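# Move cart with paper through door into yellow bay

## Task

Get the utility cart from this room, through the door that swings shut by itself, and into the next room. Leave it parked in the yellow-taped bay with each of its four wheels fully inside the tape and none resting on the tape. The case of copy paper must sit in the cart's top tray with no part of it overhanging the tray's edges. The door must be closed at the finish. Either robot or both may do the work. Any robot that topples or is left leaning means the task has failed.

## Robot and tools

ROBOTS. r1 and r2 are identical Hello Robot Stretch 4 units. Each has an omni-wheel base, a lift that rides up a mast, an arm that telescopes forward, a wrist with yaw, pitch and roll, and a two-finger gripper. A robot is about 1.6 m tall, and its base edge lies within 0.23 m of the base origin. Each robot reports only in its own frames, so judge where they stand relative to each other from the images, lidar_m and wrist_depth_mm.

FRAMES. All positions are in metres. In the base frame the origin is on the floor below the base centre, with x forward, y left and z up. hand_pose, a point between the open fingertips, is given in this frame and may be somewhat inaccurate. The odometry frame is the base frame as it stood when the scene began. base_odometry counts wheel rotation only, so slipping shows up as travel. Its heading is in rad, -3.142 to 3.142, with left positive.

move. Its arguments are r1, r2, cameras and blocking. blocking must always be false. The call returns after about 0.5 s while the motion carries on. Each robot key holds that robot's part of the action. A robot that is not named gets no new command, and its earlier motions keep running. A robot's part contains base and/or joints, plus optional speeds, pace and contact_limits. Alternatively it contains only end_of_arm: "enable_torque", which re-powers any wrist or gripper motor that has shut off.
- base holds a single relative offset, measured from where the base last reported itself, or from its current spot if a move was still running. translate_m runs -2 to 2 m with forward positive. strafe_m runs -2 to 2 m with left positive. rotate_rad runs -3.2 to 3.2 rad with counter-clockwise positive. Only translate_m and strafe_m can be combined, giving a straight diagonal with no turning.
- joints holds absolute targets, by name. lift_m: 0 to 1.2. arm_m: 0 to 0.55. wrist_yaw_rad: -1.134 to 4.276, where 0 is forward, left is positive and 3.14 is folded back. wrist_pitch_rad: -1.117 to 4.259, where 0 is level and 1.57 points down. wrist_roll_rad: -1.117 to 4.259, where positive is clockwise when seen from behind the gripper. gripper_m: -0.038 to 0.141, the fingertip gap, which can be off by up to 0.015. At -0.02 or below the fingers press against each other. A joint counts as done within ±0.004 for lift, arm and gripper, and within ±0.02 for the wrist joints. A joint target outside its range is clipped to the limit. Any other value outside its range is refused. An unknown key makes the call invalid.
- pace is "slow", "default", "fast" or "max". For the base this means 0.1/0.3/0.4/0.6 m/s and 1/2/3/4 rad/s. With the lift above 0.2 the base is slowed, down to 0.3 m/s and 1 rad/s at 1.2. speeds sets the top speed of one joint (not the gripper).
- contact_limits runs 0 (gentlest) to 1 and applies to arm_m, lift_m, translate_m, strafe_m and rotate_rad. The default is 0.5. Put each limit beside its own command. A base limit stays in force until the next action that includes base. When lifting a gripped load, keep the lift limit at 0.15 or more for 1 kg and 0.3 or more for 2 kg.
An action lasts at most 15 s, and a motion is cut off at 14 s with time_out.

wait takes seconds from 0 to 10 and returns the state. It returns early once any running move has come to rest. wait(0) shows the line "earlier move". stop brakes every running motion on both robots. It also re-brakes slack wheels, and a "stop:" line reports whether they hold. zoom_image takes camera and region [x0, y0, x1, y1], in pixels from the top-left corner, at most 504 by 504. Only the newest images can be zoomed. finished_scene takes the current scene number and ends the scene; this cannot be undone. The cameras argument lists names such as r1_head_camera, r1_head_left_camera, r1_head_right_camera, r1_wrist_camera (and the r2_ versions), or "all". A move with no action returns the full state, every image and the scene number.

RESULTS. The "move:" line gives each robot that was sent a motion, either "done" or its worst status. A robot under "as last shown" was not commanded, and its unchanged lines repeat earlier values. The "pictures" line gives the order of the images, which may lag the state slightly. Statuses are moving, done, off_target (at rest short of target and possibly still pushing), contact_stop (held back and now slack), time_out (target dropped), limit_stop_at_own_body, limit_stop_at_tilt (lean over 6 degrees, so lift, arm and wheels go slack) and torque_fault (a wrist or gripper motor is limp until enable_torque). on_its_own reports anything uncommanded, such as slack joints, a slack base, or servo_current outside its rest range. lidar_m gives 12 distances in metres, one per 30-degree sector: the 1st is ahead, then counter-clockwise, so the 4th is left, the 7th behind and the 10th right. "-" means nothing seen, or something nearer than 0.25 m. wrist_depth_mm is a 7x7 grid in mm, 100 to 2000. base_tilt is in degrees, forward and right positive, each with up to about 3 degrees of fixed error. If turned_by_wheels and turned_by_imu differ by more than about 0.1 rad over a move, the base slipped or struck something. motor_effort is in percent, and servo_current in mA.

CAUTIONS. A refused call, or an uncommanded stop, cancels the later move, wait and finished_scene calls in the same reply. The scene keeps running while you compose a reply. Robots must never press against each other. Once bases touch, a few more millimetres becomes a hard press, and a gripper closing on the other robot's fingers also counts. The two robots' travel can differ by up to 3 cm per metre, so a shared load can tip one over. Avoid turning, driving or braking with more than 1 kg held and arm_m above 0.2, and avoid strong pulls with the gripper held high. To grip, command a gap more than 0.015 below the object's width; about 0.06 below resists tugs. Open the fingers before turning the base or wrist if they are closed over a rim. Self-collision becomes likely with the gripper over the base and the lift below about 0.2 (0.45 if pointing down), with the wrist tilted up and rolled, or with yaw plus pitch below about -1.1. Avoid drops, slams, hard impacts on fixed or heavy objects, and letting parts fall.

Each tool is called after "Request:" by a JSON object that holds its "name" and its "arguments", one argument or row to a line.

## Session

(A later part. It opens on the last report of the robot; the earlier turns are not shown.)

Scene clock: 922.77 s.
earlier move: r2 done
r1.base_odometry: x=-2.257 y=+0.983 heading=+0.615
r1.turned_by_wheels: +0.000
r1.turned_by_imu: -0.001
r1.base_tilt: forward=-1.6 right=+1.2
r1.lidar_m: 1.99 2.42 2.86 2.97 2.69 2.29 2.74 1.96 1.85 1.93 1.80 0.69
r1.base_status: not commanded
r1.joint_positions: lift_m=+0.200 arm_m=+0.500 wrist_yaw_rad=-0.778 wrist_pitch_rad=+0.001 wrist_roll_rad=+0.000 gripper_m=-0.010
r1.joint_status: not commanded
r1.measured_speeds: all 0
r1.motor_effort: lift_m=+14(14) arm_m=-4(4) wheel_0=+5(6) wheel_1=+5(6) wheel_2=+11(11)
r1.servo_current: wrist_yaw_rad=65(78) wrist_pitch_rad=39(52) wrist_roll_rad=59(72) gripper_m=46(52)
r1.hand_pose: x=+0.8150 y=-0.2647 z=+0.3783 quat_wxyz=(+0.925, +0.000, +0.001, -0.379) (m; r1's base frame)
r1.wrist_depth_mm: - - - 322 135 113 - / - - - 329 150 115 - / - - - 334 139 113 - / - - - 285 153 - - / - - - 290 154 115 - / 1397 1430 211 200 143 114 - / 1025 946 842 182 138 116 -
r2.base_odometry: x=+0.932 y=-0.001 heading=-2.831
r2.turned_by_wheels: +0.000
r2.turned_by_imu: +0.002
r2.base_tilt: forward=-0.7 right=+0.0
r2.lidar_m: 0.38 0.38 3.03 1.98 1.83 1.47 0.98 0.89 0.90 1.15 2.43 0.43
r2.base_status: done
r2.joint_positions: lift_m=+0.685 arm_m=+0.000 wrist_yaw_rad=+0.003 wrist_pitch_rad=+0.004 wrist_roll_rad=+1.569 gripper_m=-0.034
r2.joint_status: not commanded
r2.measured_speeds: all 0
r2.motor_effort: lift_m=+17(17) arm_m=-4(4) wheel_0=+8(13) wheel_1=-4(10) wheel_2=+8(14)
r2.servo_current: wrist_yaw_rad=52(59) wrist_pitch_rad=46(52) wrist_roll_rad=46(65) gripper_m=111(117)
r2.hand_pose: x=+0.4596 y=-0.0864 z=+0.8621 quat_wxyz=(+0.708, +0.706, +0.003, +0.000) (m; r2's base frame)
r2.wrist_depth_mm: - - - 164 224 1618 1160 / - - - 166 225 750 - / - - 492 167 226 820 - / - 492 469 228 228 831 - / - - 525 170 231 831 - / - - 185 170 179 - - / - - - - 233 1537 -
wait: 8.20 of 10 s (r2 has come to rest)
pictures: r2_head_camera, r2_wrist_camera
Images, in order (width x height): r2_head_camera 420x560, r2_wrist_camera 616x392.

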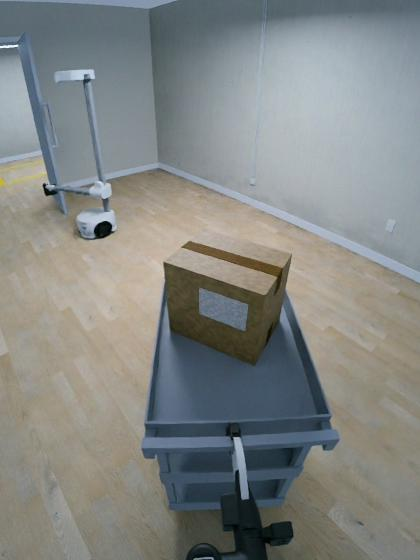

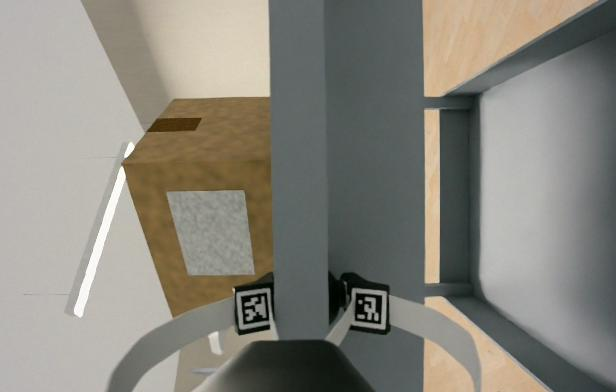

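Request:
{"name": "move", "arguments": {
  "r2": {"base":{"rotate_rad":0.08},"pace":"slow"},
  "blocking": false
}}

Request:
{"name": "wait", "arguments": {
  "seconds": 1
}}

Request:
{"name": "move", "arguments": {
  "r2": {"base":{"rotate_rad":0.08},"pace":"slow"},
  "blocking": false
}}

Request:
{"name": "wait", "arguments": {
  "seconds": 1
}}

Request:
{"name": "move", "arguments": {
  "r2": {"base":{"rotate_rad":0.08},"pace":"slow"},
  "blocking": false
}}

Request:
{"name": "wait", "arguments": {
  "seconds": 1,
  "cameras": ["r2_head_camera","r2_wrist_camera"]
}}

Scene clock: 932.03 s.
move: r2 moving
r1: as last shown
r1.turned_by_imu: +0.000
r1.lidar_m: 2.00 2.39 2.88 2.99 2.69 2.30 2.69 1.93 1.84 1.91 1.79 0.72
r1.motor_effort: lift_m=+14(14) arm_m=-4(4) wheel_0=+5(5) wheel_1=+5(5) wheel_2=+11(11)
r1.servo_current: wrist_yaw_rad=59(72) wrist_pitch_rad=39(46) wrist_roll_rad=33(59) gripper_m=39(46)
r1.wrist_depth_mm: - - - 325 135 113 - / - - - 327 150 115 - / - - - 330 139 113 - / - - - 285 153 - - / - - - 289 154 115 - / 1397 1499 211 202 142 115 - / 1042 946 842 182 138 116 -
r2.base_odometry: x=+0.932 y=-0.001 heading=-2.754
r2.turned_by_wheels: +0.077
r2.turned_by_imu: +0.075
r2.base_tilt: forward=-0.6 right=+0.1
r2.lidar_m: 0.40 0.45 2.76 1.91 1.84 1.32 0.95 0.87 0.90 1.21 2.89 0.41
r2.base_status: rotate_rad moving
r2.joint_positions: lift_m=+0.685 arm_m=+0.000 wrist_yaw_rad=-0.005 wrist_pitch_rad=+0.004 wrist_roll_rad=+1.569 gripper_m=-0.034
r2.joint_status: not commanded
r2.measured_speeds: translate_m=+0.000 strafe_m=+0.001 rotate_rad=+0.088 lift_m=+0.000 arm_m=+0.000 wrist_yaw_rad=+0.000 wrist_pitch_rad=+0.000 wrist_roll_rad=+0.000
r2.motor_effort: lift_m=+17(17) arm_m=-4(4) wheel_0=-8(11) wheel_1=-4(8) wheel_2=-8(10)
r2.servo_current: wrist_yaw_rad=46(59) wrist_pitch_rad=39(52) wrist_roll_rad=59(59) gripper_m=111(111)
r2.hand_pose: x=+0.4589 y=-0.0888 z=+0.8621 quat_wxyz=(+0.708, +0.706, +0.000, -0.003) (m; r2's base frame)
r2.wrist_depth_mm: - - - 156 213 1537 - / - - 585 158 218 750 - / - 496 449 162 220 809 - / - - 484 165 225 842 - / - - 544 168 229 - - / - - 185 170 178 - - / - - - - 237 1618 496
pictures: none

Scene clock: 932.40 s.
earlier move: r2 done
r1.base_odometry: x=-2.257 y=+0.983 heading=+0.615
r1.turned_by_wheels: +0.000
r1.turned_by_imu: +0.000
r1.base_tilt: forward=-1.5 right=+1.3
r1.lidar_m: 2.01 2.43 2.87 2.97 2.66 2.29 2.71 1.94 1.84 1.94 1.80 0.71
r1.base_status: not commanded
r1.joint_positions: lift_m=+0.200 arm_m=+0.500 wrist_yaw_rad=-0.778 wrist_pitch_rad=+0.001 wrist_roll_rad=+0.000 gripper_m=-0.010
r1.joint_status: not commanded
r1.measured_speeds: all 0
r1.motor_effort: lift_m=+14(14) arm_m=-4(4) wheel_0=+5(6) wheel_1=+5(5) wheel_2=+11(11)
r1.servo_current: wrist_yaw_rad=59(78) wrist_pitch_rad=39(46) wrist_roll_rad=46(59) gripper_m=39(46)
r1.hand_pose: x=+0.8150 y=-0.2647 z=+0.3783 quat_wxyz=(+0.925, +0.000, +0.001, -0.379) (m; r1's base frame)
r1.wrist_depth_mm: - - - 322 135 113 - / - - - 325 150 115 - / - - - 334 139 113 - / - - - 283 153 - - / - - - 289 154 115 - / 1430 1430 211 200 143 115 - / 1008 960 842 181 138 115 -
r2.base_odometry: x=+0.932 y=-0.001 heading=-2.752
r2.turned_by_wheels: +0.003
r2.turned_by_imu: +0.002
r2.base_tilt: forward=-0.7 right=+0.1
r2.lidar_m: 0.39 0.46 2.77 1.91 1.84 1.36 0.95 0.87 0.91 1.23 2.88 0.41
r2.base_status: done
r2.joint_positions: lift_m=+0.685 arm_m=+0.000 wrist_yaw_rad=-0.004 wrist_pitch_rad=+0.004 wrist_roll_rad=+1.569 gripper_m=-0.034
r2.joint_status: not commanded
r2.measured_speeds: all 0
r2.motor_effort: lift_m=+17(17) arm_m=-4(4) wheel_0=-3(11) wheel_1=-4(8) wheel_2=-4(10)
r2.servo_current: wrist_yaw_rad=52(59) wrist_pitch_rad=46(52) wrist_roll_rad=39(59) gripper_m=98(111)
r2.hand_pose: x=+0.4590 y=-0.0885 z=+0.8621 quat_wxyz=(+0.708, +0.706, +0.000, -0.003) (m; r2's base frame)
r2.wrist_depth_mm: - - - 154 211 1537 - / - - 564 157 216 - - / - 484 455 160 220 - - / - - 488 163 224 831 - / - - 549 168 229 - - / - - 184 170 179 - - / - - - - - 1499 488
wait: 0.37 of 1 s (r2 has come to rest)
pictures: none

Scene clock: 932.90 s.
move: r2 moving
r1: as last shown
r1.lidar_m: 2.00 2.38 2.87 2.97 2.63 2.28 2.71 1.93 1.84 1.93 1.77 0.70
r1.motor_effort: lift_m=+14(14) arm_m=-4(4) wheel_0=+5(5) wheel_1=+5(5) wheel_2=+11(11)
r1.servo_current: wrist_yaw_rad=59(72) wrist_pitch_rad=39(52) wrist_roll_rad=46(52) gripper_m=46(46)
r1.wrist_depth_mm: - - - 322 135 113 - / - - - 327 150 115 - / - - - 334 139 113 - / - - - 285 153 - - / - - - 289 154 115 - / 1430 1430 210 201 143 115 - / 1025 960 854 181 138 116 -
r2.base_odometry: x=+0.932 y=-0.001 heading=-2.675
r2.turned_by_wheels: +0.077
r2.turned_by_imu: +0.075
r2.base_tilt: forward=-0.7 right=+0.0
r2.lidar_m: 0.39 3.71 2.57 1.87 1.84 1.25 0.90 0.88 0.94 1.33 2.90 0.40
r2.base_status: rotate_rad moving
r2.joint_positions: lift_m=+0.685 arm_m=+0.000 wrist_yaw_rad=-0.006 wrist_pitch_rad=+0.004 wrist_roll_rad=+1.569 gripper_m=-0.034
r2.joint_status: not commanded
r2.measured_speeds: translate_m=+0.000 strafe_m=+0.001 rotate_rad=+0.081 lift_m=+0.000 arm_m=+0.000 wrist_yaw_rad=+0.041 wrist_pitch_rad=+0.000 wrist_roll_rad=+0.000
r2.motor_effort: lift_m=+17(17) arm_m=-4(4) wheel_0=-8(12) wheel_1=-3(9) wheel_2=-7(12)
r2.servo_current: wrist_yaw_rad=59(59) wrist_pitch_rad=46(46) wrist_roll_rad=46(59) gripper_m=98(111)
r2.hand_pose: x=+0.4588 y=-0.0890 z=+0.8621 quat_wxyz=(+0.708, +0.706, -0.001, -0.003) (m; r2's base frame)
r2.wrist_depth_mm: - - - 139 193 - - / - 504 462 144 201 768 - / - 452 445 149 209 - - / - - 512 156 217 820 - / - - 609 163 227 - - / - - 183 168 179 1499 512 / - - - - - 1576 466
pictures: none

Scene clock: 933.27 s.
earlier move: r2 done
r1.base_odometry: x=-2.257 y=+0.983 heading=+0.615
r1.turned_by_wheels: +0.000
r1.turned_by_imu: +0.000
r1.base_tilt: forward=-1.6 right=+1.2
r1.lidar_m: 1.99 2.41 2.88 2.97 2.60 2.25 2.72 1.97 1.85 1.93 1.78 0.72
r1.base_status: not commanded
r1.joint_positions: lift_m=+0.200 arm_m=+0.500 wrist_yaw_rad=-0.778 wrist_pitch_rad=+0.001 wrist_roll_rad=+0.000 gripper_m=-0.010
r1.joint_status: not commanded
r1.measured_speeds: all 0
r1.motor_effort: lift_m=+14(14) arm_m=-4(4) wheel_0=+5(5) wheel_1=+5(5) wheel_2=+11(11)
r1.servo_current: wrist_yaw_rad=59(72) wrist_pitch_rad=46(52) wrist_roll_rad=52(52) gripper_m=46(46)
r1.hand_pose: x=+0.8150 y=-0.2647 z=+0.3783 quat_wxyz=(+0.925, +0.000, +0.001, -0.379) (m; r1's base frame)
r1.wrist_depth_mm: - - - 322 135 113 - / - - - 327 150 115 - / - - - 334 139 113 - / - - - 285 153 - - / - - - 289 154 115 - / 1464 1430 211 200 142 114 - / 1008 946 831 181 138 115 -
r2.base_odometry: x=+0.932 y=-0.001 heading=-2.673
r2.turned_by_wheels: +0.002
r2.turned_by_imu: +0.002
r2.base_tilt: forward=-0.7 right=+0.1
r2.lidar_m: 0.41 3.76 2.54 1.89 1.85 1.26 0.90 0.85 0.94 1.31 2.89 0.40
r2.base_status: done
r2.joint_positions: lift_m=+0.685 arm_m=+0.000 wrist_yaw_rad=-0.003 wrist_pitch_rad=+0.004 wrist_roll_rad=+1.569 gripper_m=-0.034
r2.joint_status: not commanded
r2.measured_speeds: all 0
r2.motor_effort: lift_m=+17(17) arm_m=-4(4) wheel_0=-2(12) wheel_1=-4(9) wheel_2=-6(12)
r2.servo_current: wrist_yaw_rad=39(59) wrist_pitch_rad=46(52) wrist_roll_rad=46(59) gripper_m=104(111)
r2.hand_pose: x=+0.4590 y=-0.0884 z=+0.8621 quat_wxyz=(+0.708, +0.706, +0.000, -0.003) (m; r2's base frame)
r2.wrist_depth_mm: - - - 138 193 - - / - 500 459 143 201 759 - / - 455 445 149 208 - - / - - 512 156 218 820 - / - - 615 164 226 - - / - - 183 168 178 1618 - / - - - - - 1618 462
wait: 0.37 of 1 s (r2 has come to rest)
pictures: none

Scene clock: 933.77 s.
move: r2 moving
r1: as last shown
r1.base_tilt: forward=-1.6 right=+1.3
r1.lidar_m: 1.99 2.43 2.86 2.97 2.57 2.26 2.69 1.96 1.87 1.93 1.79 0.70
r1.motor_effort: lift_m=+14(14) arm_m=-4(4) wheel_0=+6(6) wheel_1=+5(5) wheel_2=+11(11)
r1.servo_current: wrist_yaw_rad=65(78) wrist_pitch_rad=39(46) wrist_roll_rad=39(52) gripper_m=39(46)
r1.wrist_depth_mm: - - - 322 135 114 - / - - - 327 150 115 - / - - - 334 139 113 - / - - - 285 154 - - / - - - 290 154 115 - / 1430 1464 210 200 142 115 - / 1025 960 842 182 138 116 -
r2.base_odometry: x=+0.932 y=-0.001 heading=-2.595
r2.turned_by_wheels: +0.077
r2.turned_by_imu: +0.075
r2.base_tilt: forward=-0.7 right=+0.1
r2.lidar_m: 0.44 4.91 2.41 1.88 1.84 1.16 0.89 0.89 0.97 1.42 2.90 0.38
r2.base_status: rotate_rad moving
r2.joint_positions: lift_m=+0.685 arm_m=+0.000 wrist_yaw_rad=-0.004 wrist_pitch_rad=+0.004 wrist_roll_rad=+1.569 gripper_m=-0.034
r2.joint_status: not commanded
r2.measured_speeds: translate_m=+0.000 strafe_m=+0.001 rotate_rad=+0.079 lift_m=+0.000 arm_m=+0.000 wrist_yaw_rad=+0.048 wrist_pitch_rad=+0.000 wrist_roll_rad=+0.000
r2.motor_effort: lift_m=+17(17) arm_m=-4(4) wheel_0=-5(10) wheel_1=-5(10) wheel_2=-6(13)
r2.servo_current: wrist_yaw_rad=46(65) wrist_pitch_rad=46(46) wrist_roll_rad=59(59) gripper_m=98(111)
r2.hand_pose: x=+0.4590 y=-0.0886 z=+0.8621 quat_wxyz=(+0.708, +0.706, +0.000, -0.003) (m; r2's base frame)
r2.wrist_depth_mm: - 469 455 121 177 - - / - 407 410 126 185 - - / - 492 462 135 197 - - / - - 564 144 209 - - / - - - 153 224 1756 - / - - 185 167 179 1464 488 / - - - - - 1618 1182
pictures: none

Scene clock: 934.17 s.
earlier move: r2 done
r1.base_odometry: x=-2.257 y=+0.983 heading=+0.615
r1.turned_by_wheels: +0.000
r1.turned_by_imu: +0.000
r1.base_tilt: forward=-1.6 right=+1.2
r1.lidar_m: 2.02 2.43 2.87 2.99 2.58 2.27 2.73 1.93 1.85 1.89 1.81 0.73
r1.base_status: not commanded
r1.joint_positions: lift_m=+0.200 arm_m=+0.500 wrist_yaw_rad=-0.778 wrist_pitch_rad=+0.001 wrist_roll_rad=+0.000 gripper_m=-0.010
r1.joint_status: not commanded
r1.measured_speeds: all 0
r1.motor_effort: lift_m=+14(14) arm_m=-4(4) wheel_0=+4(6) wheel_1=+5(5) wheel_2=+11(11)
r1.servo_current: wrist_yaw_rad=52(78) wrist_pitch_rad=33(52) wrist_roll_rad=52(72) gripper_m=39(52)
r1.hand_pose: x=+0.8150 y=-0.2647 z=+0.3783 quat_wxyz=(+0.925, +0.000, +0.001, -0.379) (m; r1's base frame)
r1.wrist_depth_mm: - - - 324 135 113 - / - - - 329 150 115 - / - - - 334 139 113 - / - - - 285 153 - - / - - - 290 154 115 - / 1430 1430 211 201 142 114 - / 1042 946 866 181 138 115 -
r2.base_odometry: x=+0.932 y=-0.001 heading=-2.593
r2.turned_by_wheels: +0.002
r2.turned_by_imu: +0.002
r2.base_tilt: forward=-0.7 right=+0.0
r2.lidar_m: 0.44 4.90 2.39 1.87 1.84 1.15 0.89 0.87 0.95 1.43 2.89 0.37
r2.base_status: done
r2.joint_positions: lift_m=+0.685 arm_m=+0.000 wrist_yaw_rad=-0.001 wrist_pitch_rad=+0.004 wrist_roll_rad=+1.569 gripper_m=-0.034
r2.joint_status: not commanded
r2.measured_speeds: all 0
r2.motor_effort: lift_m=+17(17) arm_m=-4(4) wheel_0=+0(10) wheel_1=-3(10) wheel_2=-6(13)
r2.servo_current: wrist_yaw_rad=52(65) wrist_pitch_rad=46(46) wrist_roll_rad=33(59) gripper_m=104(111)
r2.hand_pose: x=+0.4592 y=-0.0878 z=+0.8621 quat_wxyz=(+0.708, +0.706, +0.001, -0.002) (m; r2's base frame)
r2.wrist_depth_mm: - 462 449 120 176 - - / - 410 407 126 185 - - / - 500 462 134 196 - - / - - 564 143 208 - - / - - - 153 223 1863 - / - - 185 168 179 1464 488 / - - - - - 1576 1160
wait: 0.40 of 1 s (r2 has come to rest)
pictures: r2_head_camera, r2_wrist_camera
Images, in order (width x height): r2_head_camera 420x560, r2_wrist_camera 616x392.

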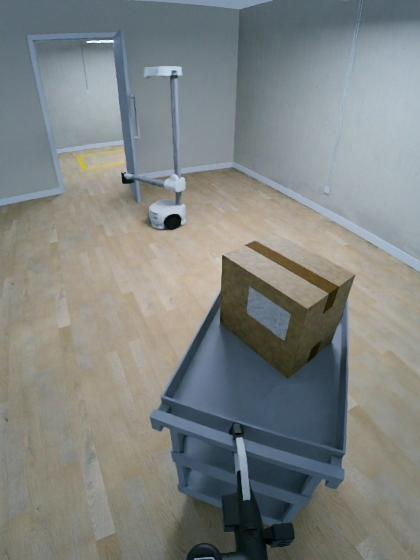

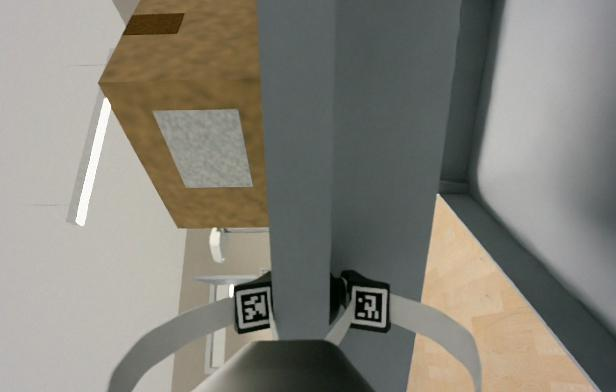

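Request:
{"name": "move", "arguments": {
  "r2": {"base":{"strafe_m":-0.5,"translate_m":-0.1},"pace":"slow"},
  "blocking": false
}}

Request:
{"name": "wait", "arguments": {
  "seconds": 8,
  "cameras": ["r2_head_camera"]
}}

Request:
{"name": "move", "arguments": {
  "r2": {"base":{"rotate_rad":0.45},"pace":"slow"},
  "blocking": false
}}

Request:
{"name": "wait", "arguments": {
  "seconds": 3,
  "cameras": ["r2_head_camera"]
}}

Scene clock: 959.20 s.
move: r2 moving
r1: as last shown
r1.base_tilt: forward=-1.6 right=+1.3
r1.lidar_m: 1.99 2.38 2.87 2.99 2.58 2.27 2.71 1.92 1.84 1.91 1.80 0.70
r1.motor_effort: lift_m=+14(14) arm_m=-4(4) wheel_0=+6(6) wheel_1=+5(5) wheel_2=+11(11)
r1.servo_current: wrist_yaw_rad=65(78) wrist_pitch_rad=46(46) wrist_roll_rad=46(59) gripper_m=46(46)
r1.wrist_depth_mm: - - - 322 135 113 - / - - - 327 150 115 - / - - - 334 139 113 - / - - - 285 153 - - / - - - 289 154 115 - / 1397 1464 211 200 142 115 - / 1025 946 854 181 138 116 -
r2.base_odometry: x=+0.928 y=+0.011 heading=-2.593
r2.turned_by_wheels: +0.001
r2.turned_by_imu: +0.001
r2.base_tilt: forward=-0.7 right=+0.1
r2.lidar_m: 0.42 4.91 2.40 1.88 1.85 1.16 0.88 0.87 0.97 1.47 2.87 0.38
r2.base_status: translate_m moving; strafe_m moving
r2.joint_positions: lift_m=+0.685 arm_m=+0.000 wrist_yaw_rad=+0.000 wrist_pitch_rad=+0.004 wrist_roll_rad=+1.569 gripper_m=-0.034
r2.joint_status: not commanded
r2.measured_speeds: translate_m=-0.009 strafe_m=-0.050 rotate_rad=-0.001 lift_m=+0.000 arm_m=+0.000 wrist_yaw_rad=+0.000 wrist_pitch_rad=+0.000 wrist_roll_rad=+0.000
r2.motor_effort: lift_m=+17(17) arm_m=-4(4) wheel_0=+11(11) wheel_1=-7(9) wheel_2=+8(8)
r2.servo_current: wrist_yaw_rad=39(59) wrist_pitch_rad=39(46) wrist_roll_rad=52(52) gripper_m=98(104)
r2.hand_pose: x=+0.4593 y=-0.0874 z=+0.8621 quat_wxyz=(+0.708, +0.706, +0.001, -0.001) (m; r2's base frame)
r2.wrist_depth_mm: - 466 452 118 175 - - / - 404 404 125 183 - - / - 500 466 133 195 - - / - - 569 142 208 - - / - - - 153 224 1863 - / - - 185 167 179 1537 484 / - - - - - 1576 1160
pictures: none

Scene clock: 965.03 s.
earlier move: r2 done
r1.base_odometry: x=-2.257 y=+0.983 heading=+0.615
r1.turned_by_wheels: +0.000
r1.turned_by_imu: +0.000
r1.base_tilt: forward=-1.6 right=+1.3
r1.lidar_m: 2.00 2.42 2.88 2.99 4.05 2.44 2.72 1.92 1.84 1.93 1.81 0.71
r1.base_status: not commanded
r1.joint_positions: lift_m=+0.200 arm_m=+0.500 wrist_yaw_rad=-0.778 wrist_pitch_rad=+0.001 wrist_roll_rad=+0.000 gripper_m=-0.010
r1.joint_status: not commanded
r1.measured_speeds: all 0
r1.motor_effort: lift_m=+14(14) arm_m=-4(4) wheel_0=+5(6) wheel_1=+5(5) wheel_2=+11(11)
r1.servo_current: wrist_yaw_rad=59(78) wrist_pitch_rad=46(52) wrist_roll_rad=59(72) gripper_m=46(52)
r1.hand_pose: x=+0.8150 y=-0.2647 z=+0.3783 quat_wxyz=(+0.925, +0.000, +0.001, -0.379) (m; r1's base frame)
r1.wrist_depth_mm: - - - 324 135 113 - / - - - 327 150 115 - / - - - 332 139 113 - / - - - 286 153 - - / - - - 289 154 115 - / 1430 1430 211 200 142 114 - / 1025 946 854 182 138 116 -
r2.base_odometry: x=+0.757 y=+0.478 heading=-2.593
r2.turned_by_wheels: +0.000
r2.turned_by_imu: +0.002
r2.base_tilt: forward=-0.7 right=+0.1
r2.lidar_m: 0.33 0.31 2.93 2.31 1.67 0.78 0.61 0.58 0.66 0.96 2.49 0.45
r2.base_status: done
r2.joint_positions: lift_m=+0.685 arm_m=+0.000 wrist_yaw_rad=+0.003 wrist_pitch_rad=+0.004 wrist_roll_rad=+1.569 gripper_m=-0.034
r2.joint_status: not commanded
r2.measured_speeds: all 0
r2.motor_effort: lift_m=+17(17) arm_m=-4(4) wheel_0=+6(14) wheel_1=-4(9) wheel_2=+6(11)
r2.servo_current: wrist_yaw_rad=52(72) wrist_pitch_rad=39(52) wrist_roll_rad=46(72) gripper_m=91(104)
r2.hand_pose: x=+0.4596 y=-0.0865 z=+0.8621 quat_wxyz=(+0.708, +0.706, +0.003, +0.000) (m; r2's base frame)
r2.wrist_depth_mm: - - - 281 319 327 327 / - - - 283 301 1576 1160 / - - - 208 276 1708 500 / - - - 195 254 820 - / - - 469 183 240 842 - / - - 185 169 179 - - / - - 484 - 216 133 -
wait: 5.83 of 8 s (r2 has come to rest)
pictures: r2_head_camera
Images, in order (width x height): r2_head_camera 420x560.

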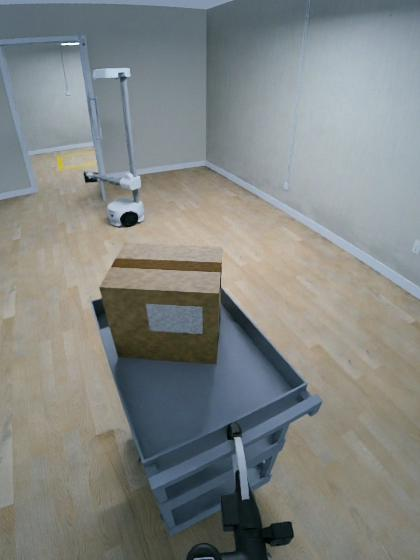

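Scene clock: 965.53 s.
move: r2 moving
r1: as last shown
r1.lidar_m: 2.01 2.41 2.86 2.98 4.01 2.43 2.74 1.94 1.85 1.93 1.77 0.71
r1.motor_effort: lift_m=+14(14) arm_m=-4(4) wheel_0=+5(5) wheel_1=+5(5) wheel_2=+11(11)
r1.servo_current: wrist_yaw_rad=46(65) wrist_pitch_rad=39(46) wrist_roll_rad=65(72) gripper_m=39(46)
r1.wrist_depth_mm: - - - 325 135 113 - / - - - 327 150 115 - / - - - 332 139 113 - / - - - 283 153 - - / - - - 289 155 115 - / 1430 1430 211 201 142 114 - / 1025 960 854 182 138 116 -
r2.base_odometry: x=+0.757 y=+0.478 heading=-2.469
r2.turned_by_wheels: +0.123
r2.turned_by_imu: +0.120
r2.base_tilt: forward=-0.7 right=+0.1
r2.lidar_m: 0.33 0.38 2.69 2.26 1.29 0.73 0.60 0.58 0.70 1.17 2.48 0.45
r2.base_status: rotate_rad moving
r2.joint_positions: lift_m=+0.685 arm_m=+0.000 wrist_yaw_rad=-0.009 wrist_pitch_rad=+0.004 wrist_roll_rad=+1.569 gripper_m=-0.034
r2.joint_status: not commanded
r2.measured_speeds: translate_m=+0.002 strafe_m=+0.000 rotate_rad=+0.490 lift_m=+0.000 arm_m=+0.000 wrist_yaw_rad=+0.000 wrist_pitch_rad=+0.000 wrist_roll_rad=+0.000
r2.motor_effort: lift_m=+17(17) arm_m=-4(4) wheel_0=-16(16) wheel_1=-9(9) wheel_2=-15(16)
r2.servo_current: wrist_yaw_rad=65(65) wrist_pitch_rad=39(46) wrist_roll_rad=59(59) gripper_m=98(104)
r2.hand_pose: x=+0.4586 y=-0.0899 z=+0.8621 quat_wxyz=(+0.708, +0.706, -0.002, -0.004) (m; r2's base frame)
r2.wrist_depth_mm: - - - 276 287 320 319 / - - - 205 272 1661 1138 / - - - 195 257 1661 - / - - 615 185 244 831 - / - - 469 179 236 831 - / - - 183 168 179 - - / - - 504 - 220 - -
pictures: none

Scene clock: 966.67 s.
earlier move: r2 done
r1.base_odometry: x=-2.257 y=+0.983 heading=+0.615
r1.turned_by_wheels: +0.000
r1.turned_by_imu: +0.000
r1.base_tilt: forward=-1.6 right=+1.3
r1.lidar_m: 2.00 2.40 2.87 2.98 4.02 2.41 2.72 1.96 1.82 1.94 1.79 0.70
r1.base_status: not commanded
r1.joint_positions: lift_m=+0.200 arm_m=+0.500 wrist_yaw_rad=-0.778 wrist_pitch_rad=+0.001 wrist_roll_rad=+0.000 gripper_m=-0.010
r1.joint_status: not commanded
r1.measured_speeds: all 0
r1.motor_effort: lift_m=+14(14) arm_m=-4(4) wheel_0=+5(6) wheel_1=+5(5) wheel_2=+11(11)
r1.servo_current: wrist_yaw_rad=46(78) wrist_pitch_rad=39(52) wrist_roll_rad=52(72) gripper_m=46(46)
r1.hand_pose: x=+0.8150 y=-0.2647 z=+0.3783 quat_wxyz=(+0.925, +0.000, +0.001, -0.379) (m; r1's base frame)
r1.wrist_depth_mm: - - - 322 135 114 - / - - - 327 150 115 - / - - - 334 139 113 - / - - - 285 153 - - / - - - 289 155 115 - / 1430 1430 211 201 142 114 - / 1025 960 842 182 138 115 -
r2.base_odometry: x=+0.757 y=+0.478 heading=-2.144
r2.turned_by_wheels: +0.325
r2.turned_by_imu: +0.316
r2.base_tilt: forward=-0.6 right=+0.1
r2.lidar_m: 0.43 3.11 2.35 2.10 0.83 0.61 0.60 0.63 0.92 2.49 2.62 0.38
r2.base_status: done
r2.joint_positions: lift_m=+0.685 arm_m=+0.000 wrist_yaw_rad=-0.004 wrist_pitch_rad=+0.004 wrist_roll_rad=+1.569 gripper_m=-0.034
r2.joint_status: not commanded
r2.measured_speeds: all 0
r2.motor_effort: lift_m=+17(17) arm_m=-4(5) wheel_0=-3(16) wheel_1=-4(9) wheel_2=-9(16)
r2.servo_current: wrist_yaw_rad=46(65) wrist_pitch_rad=46(52) wrist_roll_rad=52(59) gripper_m=98(111)
r2.hand_pose: x=+0.4590 y=-0.0886 z=+0.8621 quat_wxyz=(+0.708, +0.706, +0.000, -0.003) (m; r2's base frame)
r2.wrist_depth_mm: - - 504 - 183 - - / - 433 418 135 193 - - / - 466 452 141 204 - - / - - 539 151 215 - - / - - - 160 225 - - / - - 184 169 178 1430 500 / - - - - - 1576 1182
wait: 1.13 of 3 s (r2 has come to rest)
pictures: r2_head_camera
Images, in order (width x height): r2_head_camera 420x560.

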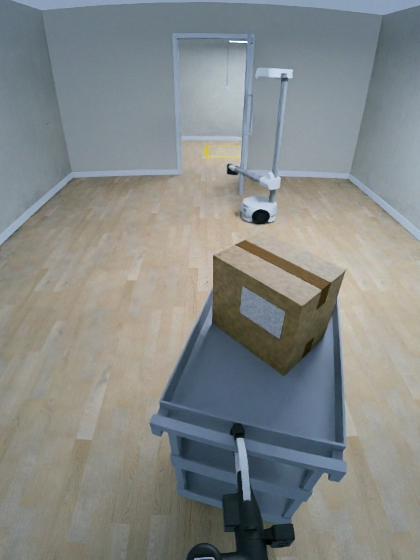

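Request:
{"name": "move", "arguments": {
  "r2": {"base":{"strafe_m":-0.55},"pace":"slow"},
  "blocking": false
}}

Request:
{"name": "wait", "arguments": {
  "seconds": 8,
  "cameras": ["r2_head_camera"]
}}

Request:
{"name": "move", "arguments": {
  "r2": {"base":{"translate_m":0.4,"strafe_m":0.2},"pace":"slow"},
  "blocking": false
}}

Request:
{"name": "wait", "arguments": {
  "seconds": 8,
  "cameras": ["r2_head_camera"]
}}

Scene clock: 978.77 s.
move: r2 moving
r1: as last shown
r1.lidar_m: 1.98 2.40 2.87 2.96 4.00 2.42 2.71 1.95 1.86 1.93 1.79 0.71
r1.motor_effort: lift_m=+14(14) arm_m=-4(4) wheel_0=+5(5) wheel_1=+5(5) wheel_2=+11(11)
r1.servo_current: wrist_yaw_rad=52(78) wrist_pitch_rad=39(46) wrist_roll_rad=46(72) gripper_m=46(46)
r1.wrist_depth_mm: - - - 324 135 113 - / - - - 329 151 115 - / - - - 332 139 113 - / - - - 286 153 - - / - - - 287 154 115 - / 1430 1430 211 201 142 115 - / 1025 946 866 182 138 115 -
r2.base_odometry: x=+0.745 y=+0.486 heading=-2.144
r2.turned_by_wheels: +0.000
r2.turned_by_imu: +0.001
r2.base_tilt: forward=-0.7 right=+0.1
r2.lidar_m: 0.42 3.14 2.35 2.07 0.84 0.63 0.57 0.62 0.91 2.45 2.62 0.40
r2.base_status: strafe_m moving
r2.joint_positions: lift_m=+0.685 arm_m=+0.000 wrist_yaw_rad=-0.003 wrist_pitch_rad=+0.004 wrist_roll_rad=+1.569 gripper_m=-0.034
r2.joint_status: not commanded
r2.measured_speeds: translate_m=+0.000 strafe_m=-0.056 rotate_rad=+0.000 lift_m=+0.000 arm_m=+0.000 wrist_yaw_rad=+0.000 wrist_pitch_rad=+0.000 wrist_roll_rad=+0.000
r2.motor_effort: lift_m=+17(17) arm_m=-4(5) wheel_0=+9(13) wheel_1=-7(8) wheel_2=+0(7)
r2.servo_current: wrist_yaw_rad=59(59) wrist_pitch_rad=46(46) wrist_roll_rad=39(52) gripper_m=104(104)
r2.hand_pose: x=+0.4591 y=-0.0883 z=+0.8621 quat_wxyz=(+0.708, +0.706, +0.000, -0.002) (m; r2's base frame)
r2.wrist_depth_mm: - - 508 130 184 - - / - 436 421 135 193 - - / - 466 452 142 205 - - / - - 535 151 215 - - / - - - 159 224 - - / - - 185 169 179 1537 488 / - - - - - 1618 1098
pictures: none

Scene clock: 984.90 s.
earlier move: r2 done
r1.base_odometry: x=-2.257 y=+0.983 heading=+0.615
r1.turned_by_wheels: +0.000
r1.turned_by_imu: +0.000
r1.base_tilt: forward=-1.6 right=+1.3
r1.lidar_m: 2.01 2.39 2.85 2.96 4.01 2.36 2.69 1.94 1.86 1.94 1.79 0.72
r1.base_status: not commanded
r1.joint_positions: lift_m=+0.200 arm_m=+0.500 wrist_yaw_rad=-0.778 wrist_pitch_rad=+0.001 wrist_roll_rad=+0.000 gripper_m=-0.010
r1.joint_status: not commanded
r1.measured_speeds: all 0
r1.motor_effort: lift_m=+14(14) arm_m=-4(4) wheel_0=+5(6) wheel_1=+5(5) wheel_2=+11(11)
r1.servo_current: wrist_yaw_rad=65(78) wrist_pitch_rad=39(52) wrist_roll_rad=46(72) gripper_m=46(52)
r1.hand_pose: x=+0.8150 y=-0.2647 z=+0.3783 quat_wxyz=(+0.925, +0.000, +0.001, -0.379) (m; r1's base frame)
r1.wrist_depth_mm: - - - 324 135 113 - / - - - 329 150 115 - / - - - 334 139 113 - / - - - 285 153 - - / - - - 289 154 115 - / 1430 1430 211 200 143 115 - / 1025 976 842 182 138 116 -
r2.base_odometry: x=+0.295 y=+0.776 heading=-2.144
r2.turned_by_wheels: +0.000
r2.turned_by_imu: +0.002
r2.base_tilt: forward=-0.7 right=+0.1
r2.lidar_m: 0.31 0.34 2.90 2.15 0.88 0.63 0.60 0.65 0.90 1.92 2.03 0.47
r2.base_status: done
r2.joint_positions: lift_m=+0.685 arm_m=+0.000 wrist_yaw_rad=+0.003 wrist_pitch_rad=+0.004 wrist_roll_rad=+1.569 gripper_m=-0.034
r2.joint_status: not commanded
r2.measured_speeds: all 0
r2.motor_effort: lift_m=+17(17) arm_m=-4(5) wheel_0=+4(14) wheel_1=-4(8) wheel_2=+0(7)
r2.servo_current: wrist_yaw_rad=46(65) wrist_pitch_rad=39(52) wrist_roll_rad=46(59) gripper_m=104(111)
r2.hand_pose: x=+0.4596 y=-0.0866 z=+0.8621 quat_wxyz=(+0.708, +0.706, +0.002, +0.000) (m; r2's base frame)
r2.wrist_depth_mm: - - - 286 - 1537 1160 / - - - 304 336 353 355 / - - - 221 293 1708 477 / - - - 202 263 1863 - / - - 621 186 243 820 - / - 459 183 167 179 - - / - - 462 - 213 132 -
wait: 6.13 of 8 s (r2 has come to rest)
pictures: r2_head_camera
Images, in order (width x height): r2_head_camera 420x560.

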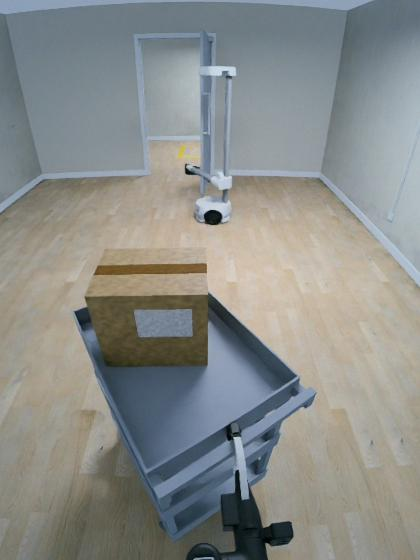

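Scene clock: 985.40 s.
move: r2 moving
r1: as last shown
r1.lidar_m: 2.00 2.38 2.87 2.98 4.06 2.35 2.74 1.94 1.85 1.92 1.80 0.72
r1.servo_current: wrist_yaw_rad=59(65) wrist_pitch_rad=39(52) wrist_roll_rad=46(59) gripper_m=46(52)
r1.wrist_depth_mm: - - - 322 135 113 - / - - - 330 150 115 - / - - - 336 139 113 - / - - - 285 153 - - / - - - 289 154 115 - / 1397 1397 211 201 142 114 - / 1025 960 854 181 138 116 -
r2.base_odometry: x=+0.293 y=+0.763 heading=-2.144
r2.turned_by_wheels: +0.000
r2.turned_by_imu: +0.000
r2.base_tilt: forward=-0.7 right=+0.0
r2.lidar_m: 0.30 0.35 2.87 2.19 0.87 0.65 0.63 0.64 0.94 1.93 2.07 0.48
r2.base_status: translate_m moving; strafe_m moving
r2.joint_positions: lift_m=+0.685 arm_m=+0.000 wrist_yaw_rad=-0.001 wrist_pitch_rad=+0.004 wrist_roll_rad=+1.569 gripper_m=-0.034
r2.joint_status: not commanded
r2.measured_speeds: translate_m=+0.048 strafe_m=+0.024 rotate_rad=-0.004 lift_m=+0.000 arm_m=+0.000 wrist_yaw_rad=-0.029 wrist_pitch_rad=+0.000 wrist_roll_rad=+0.000
r2.motor_effort: lift_m=+17(17) arm_m=-4(5) wheel_0=+2(7) wheel_1=+9(9) wheel_2=-11(12)
r2.servo_current: wrist_yaw_rad=46(52) wrist_pitch_rad=39(52) wrist_roll_rad=46(59) gripper_m=104(104)
r2.hand_pose: x=+0.4592 y=-0.0878 z=+0.8621 quat_wxyz=(+0.708, +0.706, +0.001, -0.002) (m; r2's base frame)
r2.wrist_depth_mm: - - - 286 - 1661 1160 / - - - 310 338 351 353 / - - - 224 296 1661 484 / - - - 202 266 1808 - / - - - 186 244 798 - / - 452 185 165 179 - - / - - 455 - 211 - -
pictures: none

Scene clock: 990.57 s.
earlier move: r2 done
r1.base_odometry: x=-2.257 y=+0.983 heading=+0.615
r1.turned_by_wheels: +0.000
r1.turned_by_imu: +0.000
r1.base_tilt: forward=-1.5 right=+1.3
r1.lidar_m: 1.98 2.41 2.88 2.99 2.22 2.01 2.71 1.94 1.86 1.93 1.81 0.71
r1.base_status: not commanded
r1.joint_positions: lift_m=+0.200 arm_m=+0.500 wrist_yaw_rad=-0.778 wrist_pitch_rad=+0.001 wrist_roll_rad=+0.000 gripper_m=-0.010
r1.joint_status: not commanded
r1.measured_speeds: all 0
r1.motor_effort: lift_m=+14(14) arm_m=-4(4) wheel_0=+5(6) wheel_1=+5(5) wheel_2=+11(11)
r1.servo_current: wrist_yaw_rad=52(78) wrist_pitch_rad=33(52) wrist_roll_rad=59(72) gripper_m=46(52)
r1.hand_pose: x=+0.8150 y=-0.2647 z=+0.3783 quat_wxyz=(+0.925, +0.000, +0.001, -0.379) (m; r1's base frame)
r1.wrist_depth_mm: - - - 324 135 113 - / - - - 327 150 115 - / - - - 334 139 113 - / - - - 285 153 - - / - - - 290 154 115 - / 1430 1464 211 201 142 114 - / 1008 946 854 181 138 115 -
r2.base_odometry: x=+0.246 y=+0.332 heading=-2.144
r2.turned_by_wheels: +0.000
r2.turned_by_imu: +0.000
r2.base_tilt: forward=-0.6 right=+0.1
r2.lidar_m: 0.25 0.33 2.64 2.60 1.40 1.04 0.98 1.05 1.48 2.13 2.26 0.46
r2.base_status: done
r2.joint_positions: lift_m=+0.685 arm_m=+0.000 wrist_yaw_rad=-0.005 wrist_pitch_rad=+0.004 wrist_roll_rad=+1.569 gripper_m=-0.034
r2.joint_status: not commanded
r2.measured_speeds: all 0
r2.motor_effort: lift_m=+17(17) arm_m=-4(5) wheel_0=+2(7) wheel_1=+5(9) wheel_2=-5(16)
r2.servo_current: wrist_yaw_rad=39(59) wrist_pitch_rad=39(52) wrist_roll_rad=52(65) gripper_m=91(104)
r2.hand_pose: x=+0.4589 y=-0.0888 z=+0.8621 quat_wxyz=(+0.708, +0.706, +0.000, -0.003) (m; r2's base frame)
r2.wrist_depth_mm: - - - 319 - 1708 1160 / - - - 334 370 370 373 / - - - 238 329 1661 1160 / - - - 211 277 1756 530 / - - - 188 249 732 - / - - 185 160 179 - - / - - 439 - 208 - -
wait: 5.17 of 8 s (r2 has come to rest)
pictures: r2_head_camera
Images, in order (width x height): r2_head_camera 420x560.

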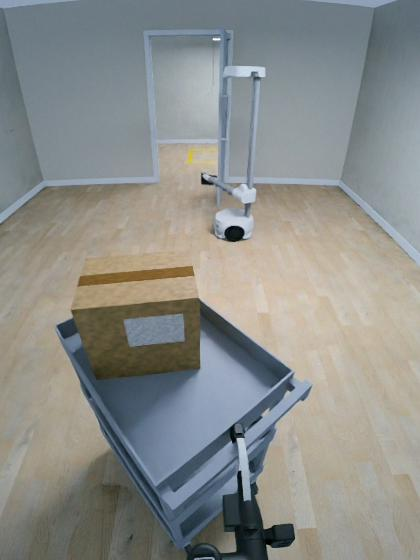

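Request:
{"name": "move", "arguments": {
  "r2": {"base":{"translate_m":-0.05,"strafe_m":0.46},"pace":"slow"},
  "blocking": false
}}

Request:
{"name": "wait", "arguments": {
  "seconds": 8,
  "cameras": ["r2_head_camera","r2_wrist_camera"]
}}

Scene clock: 998.60 s.
move: r2 moving
r1: as last shown
r1.lidar_m: 2.00 2.39 2.86 2.97 2.19 2.01 2.71 1.95 1.84 1.92 1.79 0.71
r1.servo_current: wrist_yaw_rad=39(78) wrist_pitch_rad=39(46) wrist_roll_rad=46(59) gripper_m=39(46)
r1.wrist_depth_mm: - - - 324 135 113 - / - - - 327 150 115 - / - - - 334 139 113 - / - - - 285 153 - - / - - - 289 154 115 - / 1464 1464 211 200 142 115 - / 1025 946 831 181 138 115 -
r2.base_odometry: x=+0.258 y=+0.325 heading=-2.144
r2.turned_by_wheels: +0.000
r2.turned_by_imu: +0.000
r2.base_tilt: forward=-0.7 right=+0.0
r2.lidar_m: 0.28 0.34 2.66 2.58 1.41 1.02 1.01 1.05 1.49 2.16 2.28 0.49
r2.base_status: translate_m moving; strafe_m moving
r2.joint_positions: lift_m=+0.685 arm_m=+0.000 wrist_yaw_rad=-0.005 wrist_pitch_rad=+0.004 wrist_roll_rad=+1.569 gripper_m=-0.034
r2.joint_status: not commanded
r2.measured_speeds: translate_m=-0.005 strafe_m=+0.052 rotate_rad=+0.000 lift_m=+0.000 arm_m=+0.000 wrist_yaw_rad=+0.000 wrist_pitch_rad=+0.000 wrist_roll_rad=+0.000
r2.motor_effort: lift_m=+17(17) arm_m=-4(4) wheel_0=-10(12) wheel_1=+6(9) wheel_2=+3(5)
r2.servo_current: wrist_yaw_rad=65(65) wrist_pitch_rad=46(52) wrist_roll_rad=52(52) gripper_m=98(98)
r2.hand_pose: x=+0.4589 y=-0.0888 z=+0.8621 quat_wxyz=(+0.708, +0.706, +0.000, -0.003) (m; r2's base frame)
r2.wrist_depth_mm: - - - 319 - 1661 1160 / - - - 336 364 373 373 / - - - 236 327 1708 1160 / - - - 209 274 1661 525 / - - - 187 246 723 - / - - 185 159 179 - - / - - 439 - 207 - -
pictures: none

Scene clock: 1003.93 s.
earlier move: r2 done
r1.base_odometry: x=-2.257 y=+0.983 heading=+0.615
r1.turned_by_wheels: +0.000
r1.turned_by_imu: +0.000
r1.base_tilt: forward=-1.5 right=+1.3
r1.lidar_m: 2.00 2.44 2.86 2.97 2.10 2.09 2.73 1.94 1.85 1.94 1.80 0.70
r1.base_status: not commanded
r1.joint_positions: lift_m=+0.200 arm_m=+0.500 wrist_yaw_rad=-0.778 wrist_pitch_rad=+0.001 wrist_roll_rad=+0.000 gripper_m=-0.010
r1.joint_status: not commanded
r1.measured_speeds: all 0
r1.motor_effort: lift_m=+14(14) arm_m=-4(4) wheel_0=+5(6) wheel_1=+5(5) wheel_2=+11(11)
r1.servo_current: wrist_yaw_rad=46(78) wrist_pitch_rad=39(59) wrist_roll_rad=39(72) gripper_m=46(52)
r1.hand_pose: x=+0.8150 y=-0.2647 z=+0.3783 quat_wxyz=(+0.925, +0.000, +0.001, -0.379) (m; r1's base frame)
r1.wrist_depth_mm: - - - 322 135 113 - / - - - 327 150 115 - / - - - 334 139 113 - / - - - 285 154 - - / - - - 289 154 115 - / 1464 1464 211 202 142 114 - / 1025 946 854 182 138 115 -
r2.base_odometry: x=+0.659 y=+0.124 heading=-2.144
r2.turned_by_wheels: +0.000
r2.turned_by_imu: +0.000
r2.base_tilt: forward=-0.7 right=+0.1
r2.lidar_m: 0.38 0.42 2.20 2.14 1.33 0.98 0.94 0.98 1.41 2.59 2.74 0.43
r2.base_status: done
r2.joint_positions: lift_m=+0.685 arm_m=+0.000 wrist_yaw_rad=-0.003 wrist_pitch_rad=+0.004 wrist_roll_rad=+1.569 gripper_m=-0.034
r2.joint_status: not commanded
r2.measured_speeds: all 0
r2.motor_effort: lift_m=+17(17) arm_m=-4(4) wheel_0=-6(15) wheel_1=+3(9) wheel_2=+7(9)
r2.servo_current: wrist_yaw_rad=39(65) wrist_pitch_rad=39(52) wrist_roll_rad=46(59) gripper_m=104(111)
r2.hand_pose: x=+0.4591 y=-0.0883 z=+0.8621 quat_wxyz=(+0.708, +0.706, +0.000, -0.002) (m; r2's base frame)
r2.wrist_depth_mm: - - - 171 231 1618 1138 / - - - 171 232 798 - / - - 517 171 230 842 - / - 488 469 231 231 831 - / - - 517 171 232 842 - / - - 185 171 179 - - / - - - - 232 1464 -
wait: 5.33 of 8 s (r2 has come to rest)
pictures: r2_head_camera, r2_wrist_camera
Images, in order (width x height): r2_head_camera 420x560, r2_wrist_camera 616x392.

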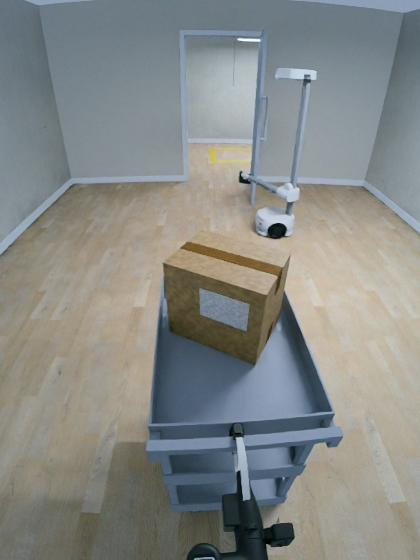

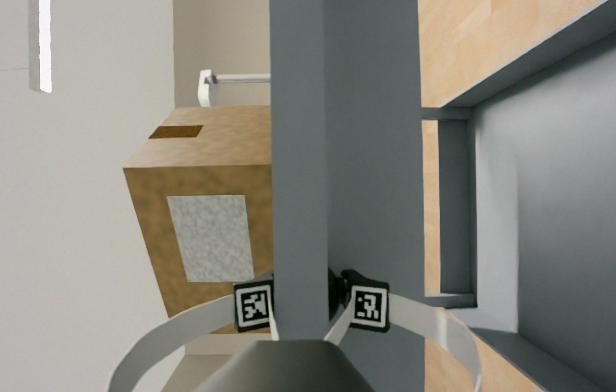

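Request:
{"name": "move", "arguments": {
  "r2": {"base":{"translate_m":0.45},"pace":"slow"},
  "blocking": false
}}

Request:
{"name": "wait", "arguments": {
  "seconds": 7,
  "cameras": ["r2_head_camera"]
}}

Scene clock: 1010.83 s.
move: r2 moving
r1: as last shown
r1.base_tilt: forward=-1.6 right=+1.2
r1.lidar_m: 1.98 2.41 2.88 2.98 2.12 2.06 2.71 1.94 1.85 1.93 1.77 0.72
r1.motor_effort: lift_m=+14(14) arm_m=-4(4) wheel_0=+5(5) wheel_1=+5(5) wheel_2=+11(11)
r1.servo_current: wrist_yaw_rad=78(78) wrist_pitch_rad=52(52) wrist_roll_rad=46(52) gripper_m=46(46)
r1.wrist_depth_mm: - - - 324 135 113 - / - - - 327 150 114 - / - - - 332 139 113 - / - - - 285 153 - - / - - - 290 154 115 - / 1397 1464 211 200 142 115 - / 1025 960 854 182 138 116 -
r2.base_odometry: x=+0.653 y=+0.114 heading=-2.144
r2.turned_by_wheels: +0.000
r2.turned_by_imu: +0.001
r2.base_tilt: forward=-0.7 right=+0.0
r2.lidar_m: 0.40 0.41 2.18 2.13 1.34 0.97 0.95 1.02 1.40 2.60 2.73 0.43
r2.base_status: translate_m moving
r2.joint_positions: lift_m=+0.685 arm_m=+0.000 wrist_yaw_rad=-0.003 wrist_pitch_rad=+0.004 wrist_roll_rad=+1.569 gripper_m=-0.034
r2.joint_status: not commanded
r2.measured_speeds: translate_m=+0.050 strafe_m=+0.000 rotate_rad=+0.001 lift_m=+0.000 arm_m=+0.000 wrist_yaw_rad=+0.000 wrist_pitch_rad=+0.000 wrist_roll_rad=+0.000
r2.motor_effort: lift_m=+17(17) arm_m=-3(4) wheel_0=+4(9) wheel_1=+6(7) wheel_2=-13(15)
r2.servo_current: wrist_yaw_rad=46(59) wrist_pitch_rad=46(52) wrist_roll_rad=39(59) gripper_m=91(104)
r2.hand_pose: x=+0.4590 y=-0.0883 z=+0.8621 quat_wxyz=(+0.708, +0.706, +0.000, -0.002) (m; r2's base frame)
r2.wrist_depth_mm: - - - 172 233 1661 1138 / - - - 172 231 1464 - / - - 535 172 232 831 - / - 488 466 231 231 820 - / - - 512 171 231 831 - / - - 185 170 179 - - / - - - - 230 1618 -
pictures: none

Scene clock: 1016.13 s.
earlier move: r2 done
r1.base_odometry: x=-2.257 y=+0.983 heading=+0.615
r1.turned_by_wheels: +0.000
r1.turned_by_imu: +0.000
r1.base_tilt: forward=-1.6 right=+1.3
r1.lidar_m: 1.98 2.37 2.88 2.99 1.71 2.04 2.70 1.94 1.85 1.94 1.78 0.71
r1.base_status: not commanded
r1.joint_positions: lift_m=+0.200 arm_m=+0.500 wrist_yaw_rad=-0.778 wrist_pitch_rad=+0.001 wrist_roll_rad=+0.000 gripper_m=-0.010
r1.joint_status: not commanded
r1.measured_speeds: all 0
r1.motor_effort: lift_m=+14(14) arm_m=-4(4) wheel_0=+5(6) wheel_1=+5(5) wheel_2=+11(11)
r1.servo_current: wrist_yaw_rad=52(85) wrist_pitch_rad=46(52) wrist_roll_rad=59(78) gripper_m=39(52)
r1.hand_pose: x=+0.8150 y=-0.2647 z=+0.3783 quat_wxyz=(+0.925, +0.000, +0.001, -0.379) (m; r1's base frame)
r1.wrist_depth_mm: - - - 322 135 113 - / - - - 329 150 115 - / - - - 336 139 113 - / - - - 283 153 - - / - - - 290 154 115 - / 1430 1430 211 201 142 114 - / 1042 976 854 181 138 116 -
r2.base_odometry: x=+0.416 y=-0.254 heading=-2.144
r2.turned_by_wheels: +0.000
r2.turned_by_imu: +0.002
r2.base_tilt: forward=-0.7 right=+0.1
r2.lidar_m: 0.33 0.34 2.16 2.10 1.94 1.43 1.37 1.47 2.07 2.62 2.75 0.48
r2.base_status: done
r2.joint_positions: lift_m=+0.685 arm_m=+0.000 wrist_yaw_rad=+0.001 wrist_pitch_rad=+0.004 wrist_roll_rad=+1.569 gripper_m=-0.034
r2.joint_status: not commanded
r2.measured_speeds: all 0
r2.motor_effort: lift_m=+17(17) arm_m=+4(4) wheel_0=+4(12) wheel_1=+4(9) wheel_2=-6(15)
r2.servo_current: wrist_yaw_rad=59(65) wrist_pitch_rad=39(52) wrist_roll_rad=59(72) gripper_m=98(104)
r2.hand_pose: x=+0.4593 y=-0.0872 z=+0.8621 quat_wxyz=(+0.708, +0.706, +0.002, -0.001) (m; r2's base frame)
r2.wrist_depth_mm: - - - 287 319 329 325 / - - - 281 293 1661 1255 / - - - 206 273 1708 504 / - - - 191 254 798 - / - - 469 183 239 831 - / - - 185 169 178 - - / - - 492 - 217 133 -
wait: 5.30 of 7 s (r2 has come to rest)
pictures: r2_head_camera
Images, in order (width x height): r2_head_camera 420x560.

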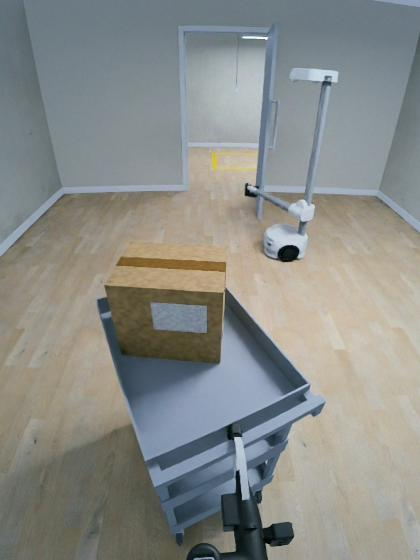

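Request:
{"name": "move", "arguments": {
  "r2": {"base":{"translate_m":0.3,"strafe_m":0.38},"pace":"slow"},
  "blocking": false
}}

Request:
{"name": "wait", "arguments": {
  "seconds": 8,
  "cameras": ["r2_head_camera"]
}}

Scene clock: 1027.13 s.
move: r2 moving
r1: as last shown
r1.base_tilt: forward=-1.6 right=+1.2
r1.lidar_m: 2.01 2.42 2.88 2.98 1.72 2.05 2.73 1.95 1.84 1.91 1.80 0.72
r1.motor_effort: lift_m=+14(14) arm_m=-4(4) wheel_0=+5(5) wheel_1=+5(5) wheel_2=+11(11)
r1.servo_current: wrist_yaw_rad=39(65) wrist_pitch_rad=46(52) wrist_roll_rad=46(65) gripper_m=33(46)
r1.wrist_depth_mm: - - - 324 135 113 - / - - - 327 150 115 - / - - - 334 139 113 - / - - - 285 154 - - / - - - 289 155 115 - / 1464 1430 211 201 143 114 - / 1042 960 854 181 138 115 -
r2.base_odometry: x=+0.420 y=-0.266 heading=-2.144
r2.turned_by_wheels: -0.001
r2.turned_by_imu: +0.000
r2.base_tilt: forward=-0.7 right=+0.0
r2.lidar_m: 0.33 0.33 2.14 2.08 1.92 1.45 1.39 1.48 2.07 2.62 2.74 0.48
r2.base_status: translate_m moving; strafe_m moving
r2.joint_positions: lift_m=+0.685 arm_m=+0.000 wrist_yaw_rad=-0.001 wrist_pitch_rad=+0.004 wrist_roll_rad=+1.569 gripper_m=-0.034
r2.joint_status: not commanded
r2.measured_speeds: translate_m=+0.030 strafe_m=+0.040 rotate_rad=-0.003 lift_m=+0.000 arm_m=+0.000 wrist_yaw_rad=-0.014 wrist_pitch_rad=+0.000 wrist_roll_rad=+0.000
r2.motor_effort: lift_m=+17(17) arm_m=+4(4) wheel_0=-6(7) wheel_1=+6(10) wheel_2=-10(11)
r2.servo_current: wrist_yaw_rad=59(59) wrist_pitch_rad=46(46) wrist_roll_rad=52(59) gripper_m=91(98)
r2.hand_pose: x=+0.4592 y=-0.0876 z=+0.8621 quat_wxyz=(+0.708, +0.706, +0.001, -0.002) (m; r2's base frame)
r2.wrist_depth_mm: - - - 243 324 329 327 / - - - 283 300 1576 1182 / - - - 208 278 1708 500 / - - - 194 254 842 - / - - 466 182 239 842 - / - - 184 168 178 - - / - - 484 - 216 - -
pictures: none

Scene clock: 1032.73 s.
earlier move: r2 done
r1.base_odometry: x=-2.257 y=+0.983 heading=+0.615
r1.turned_by_wheels: +0.000
r1.turned_by_imu: +0.000
r1.base_tilt: forward=-1.6 right=+1.2
r1.lidar_m: 2.00 2.42 2.88 3.00 1.60 4.06 2.71 1.93 1.86 1.91 1.79 0.70
r1.base_status: not commanded
r1.joint_positions: lift_m=+0.200 arm_m=+0.500 wrist_yaw_rad=-0.778 wrist_pitch_rad=+0.001 wrist_roll_rad=+0.000 gripper_m=-0.010
r1.joint_status: not commanded
r1.measured_speeds: all 0
r1.motor_effort: lift_m=+14(14) arm_m=-4(4) wheel_0=+5(6) wheel_1=+5(5) wheel_2=+11(11)
r1.servo_current: wrist_yaw_rad=33(78) wrist_pitch_rad=39(52) wrist_roll_rad=59(65) gripper_m=46(52)
r1.hand_pose: x=+0.8150 y=-0.2647 z=+0.3783 quat_wxyz=(+0.925, +0.000, +0.001, -0.379) (m; r1's base frame)
r1.wrist_depth_mm: - - - 322 135 113 - / - - - 329 150 115 - / - - - 334 139 113 - / - - - 285 154 - - / - - - 290 154 115 - / 1430 1430 210 201 142 115 - / 1025 960 866 182 138 116 -
r2.base_odometry: x=+0.572 y=-0.712 heading=-2.144
r2.turned_by_wheels: +0.000
r2.turned_by_imu: +0.000
r2.base_tilt: forward=-0.6 right=+0.0
r2.lidar_m: 0.37 0.40 1.77 1.69 1.86 1.74 1.65 1.75 2.50 3.02 3.18 0.46
r2.base_status: done
r2.joint_positions: lift_m=+0.685 arm_m=+0.000 wrist_yaw_rad=-0.003 wrist_pitch_rad=+0.004 wrist_roll_rad=+1.569 gripper_m=-0.034
r2.joint_status: not commanded
r2.measured_speeds: all 0
r2.motor_effort: lift_m=+17(17) arm_m=+4(4) wheel_0=-5(13) wheel_1=+5(10) wheel_2=-8(14)
r2.servo_current: wrist_yaw_rad=46(59) wrist_pitch_rad=39(52) wrist_roll_rad=39(59) gripper_m=91(104)
r2.hand_pose: x=+0.4590 y=-0.0884 z=+0.8621 quat_wxyz=(+0.708, +0.706, +0.000, -0.003) (m; r2's base frame)
r2.wrist_depth_mm: - - - 191 256 1661 1160 / - - - 189 250 1661 504 / - - - 183 245 831 - / - - 469 180 239 854 - / - - 492 176 235 831 - / - - 185 171 178 - - / - - 564 - 225 - -
wait: 5.60 of 8 s (r2 has come to rest)
pictures: r2_head_camera
Images, in order (width x height): r2_head_camera 420x560.

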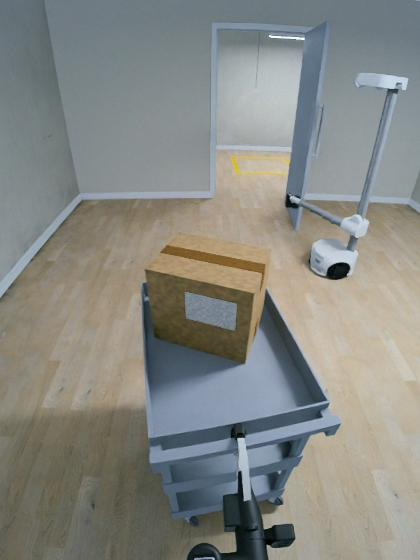

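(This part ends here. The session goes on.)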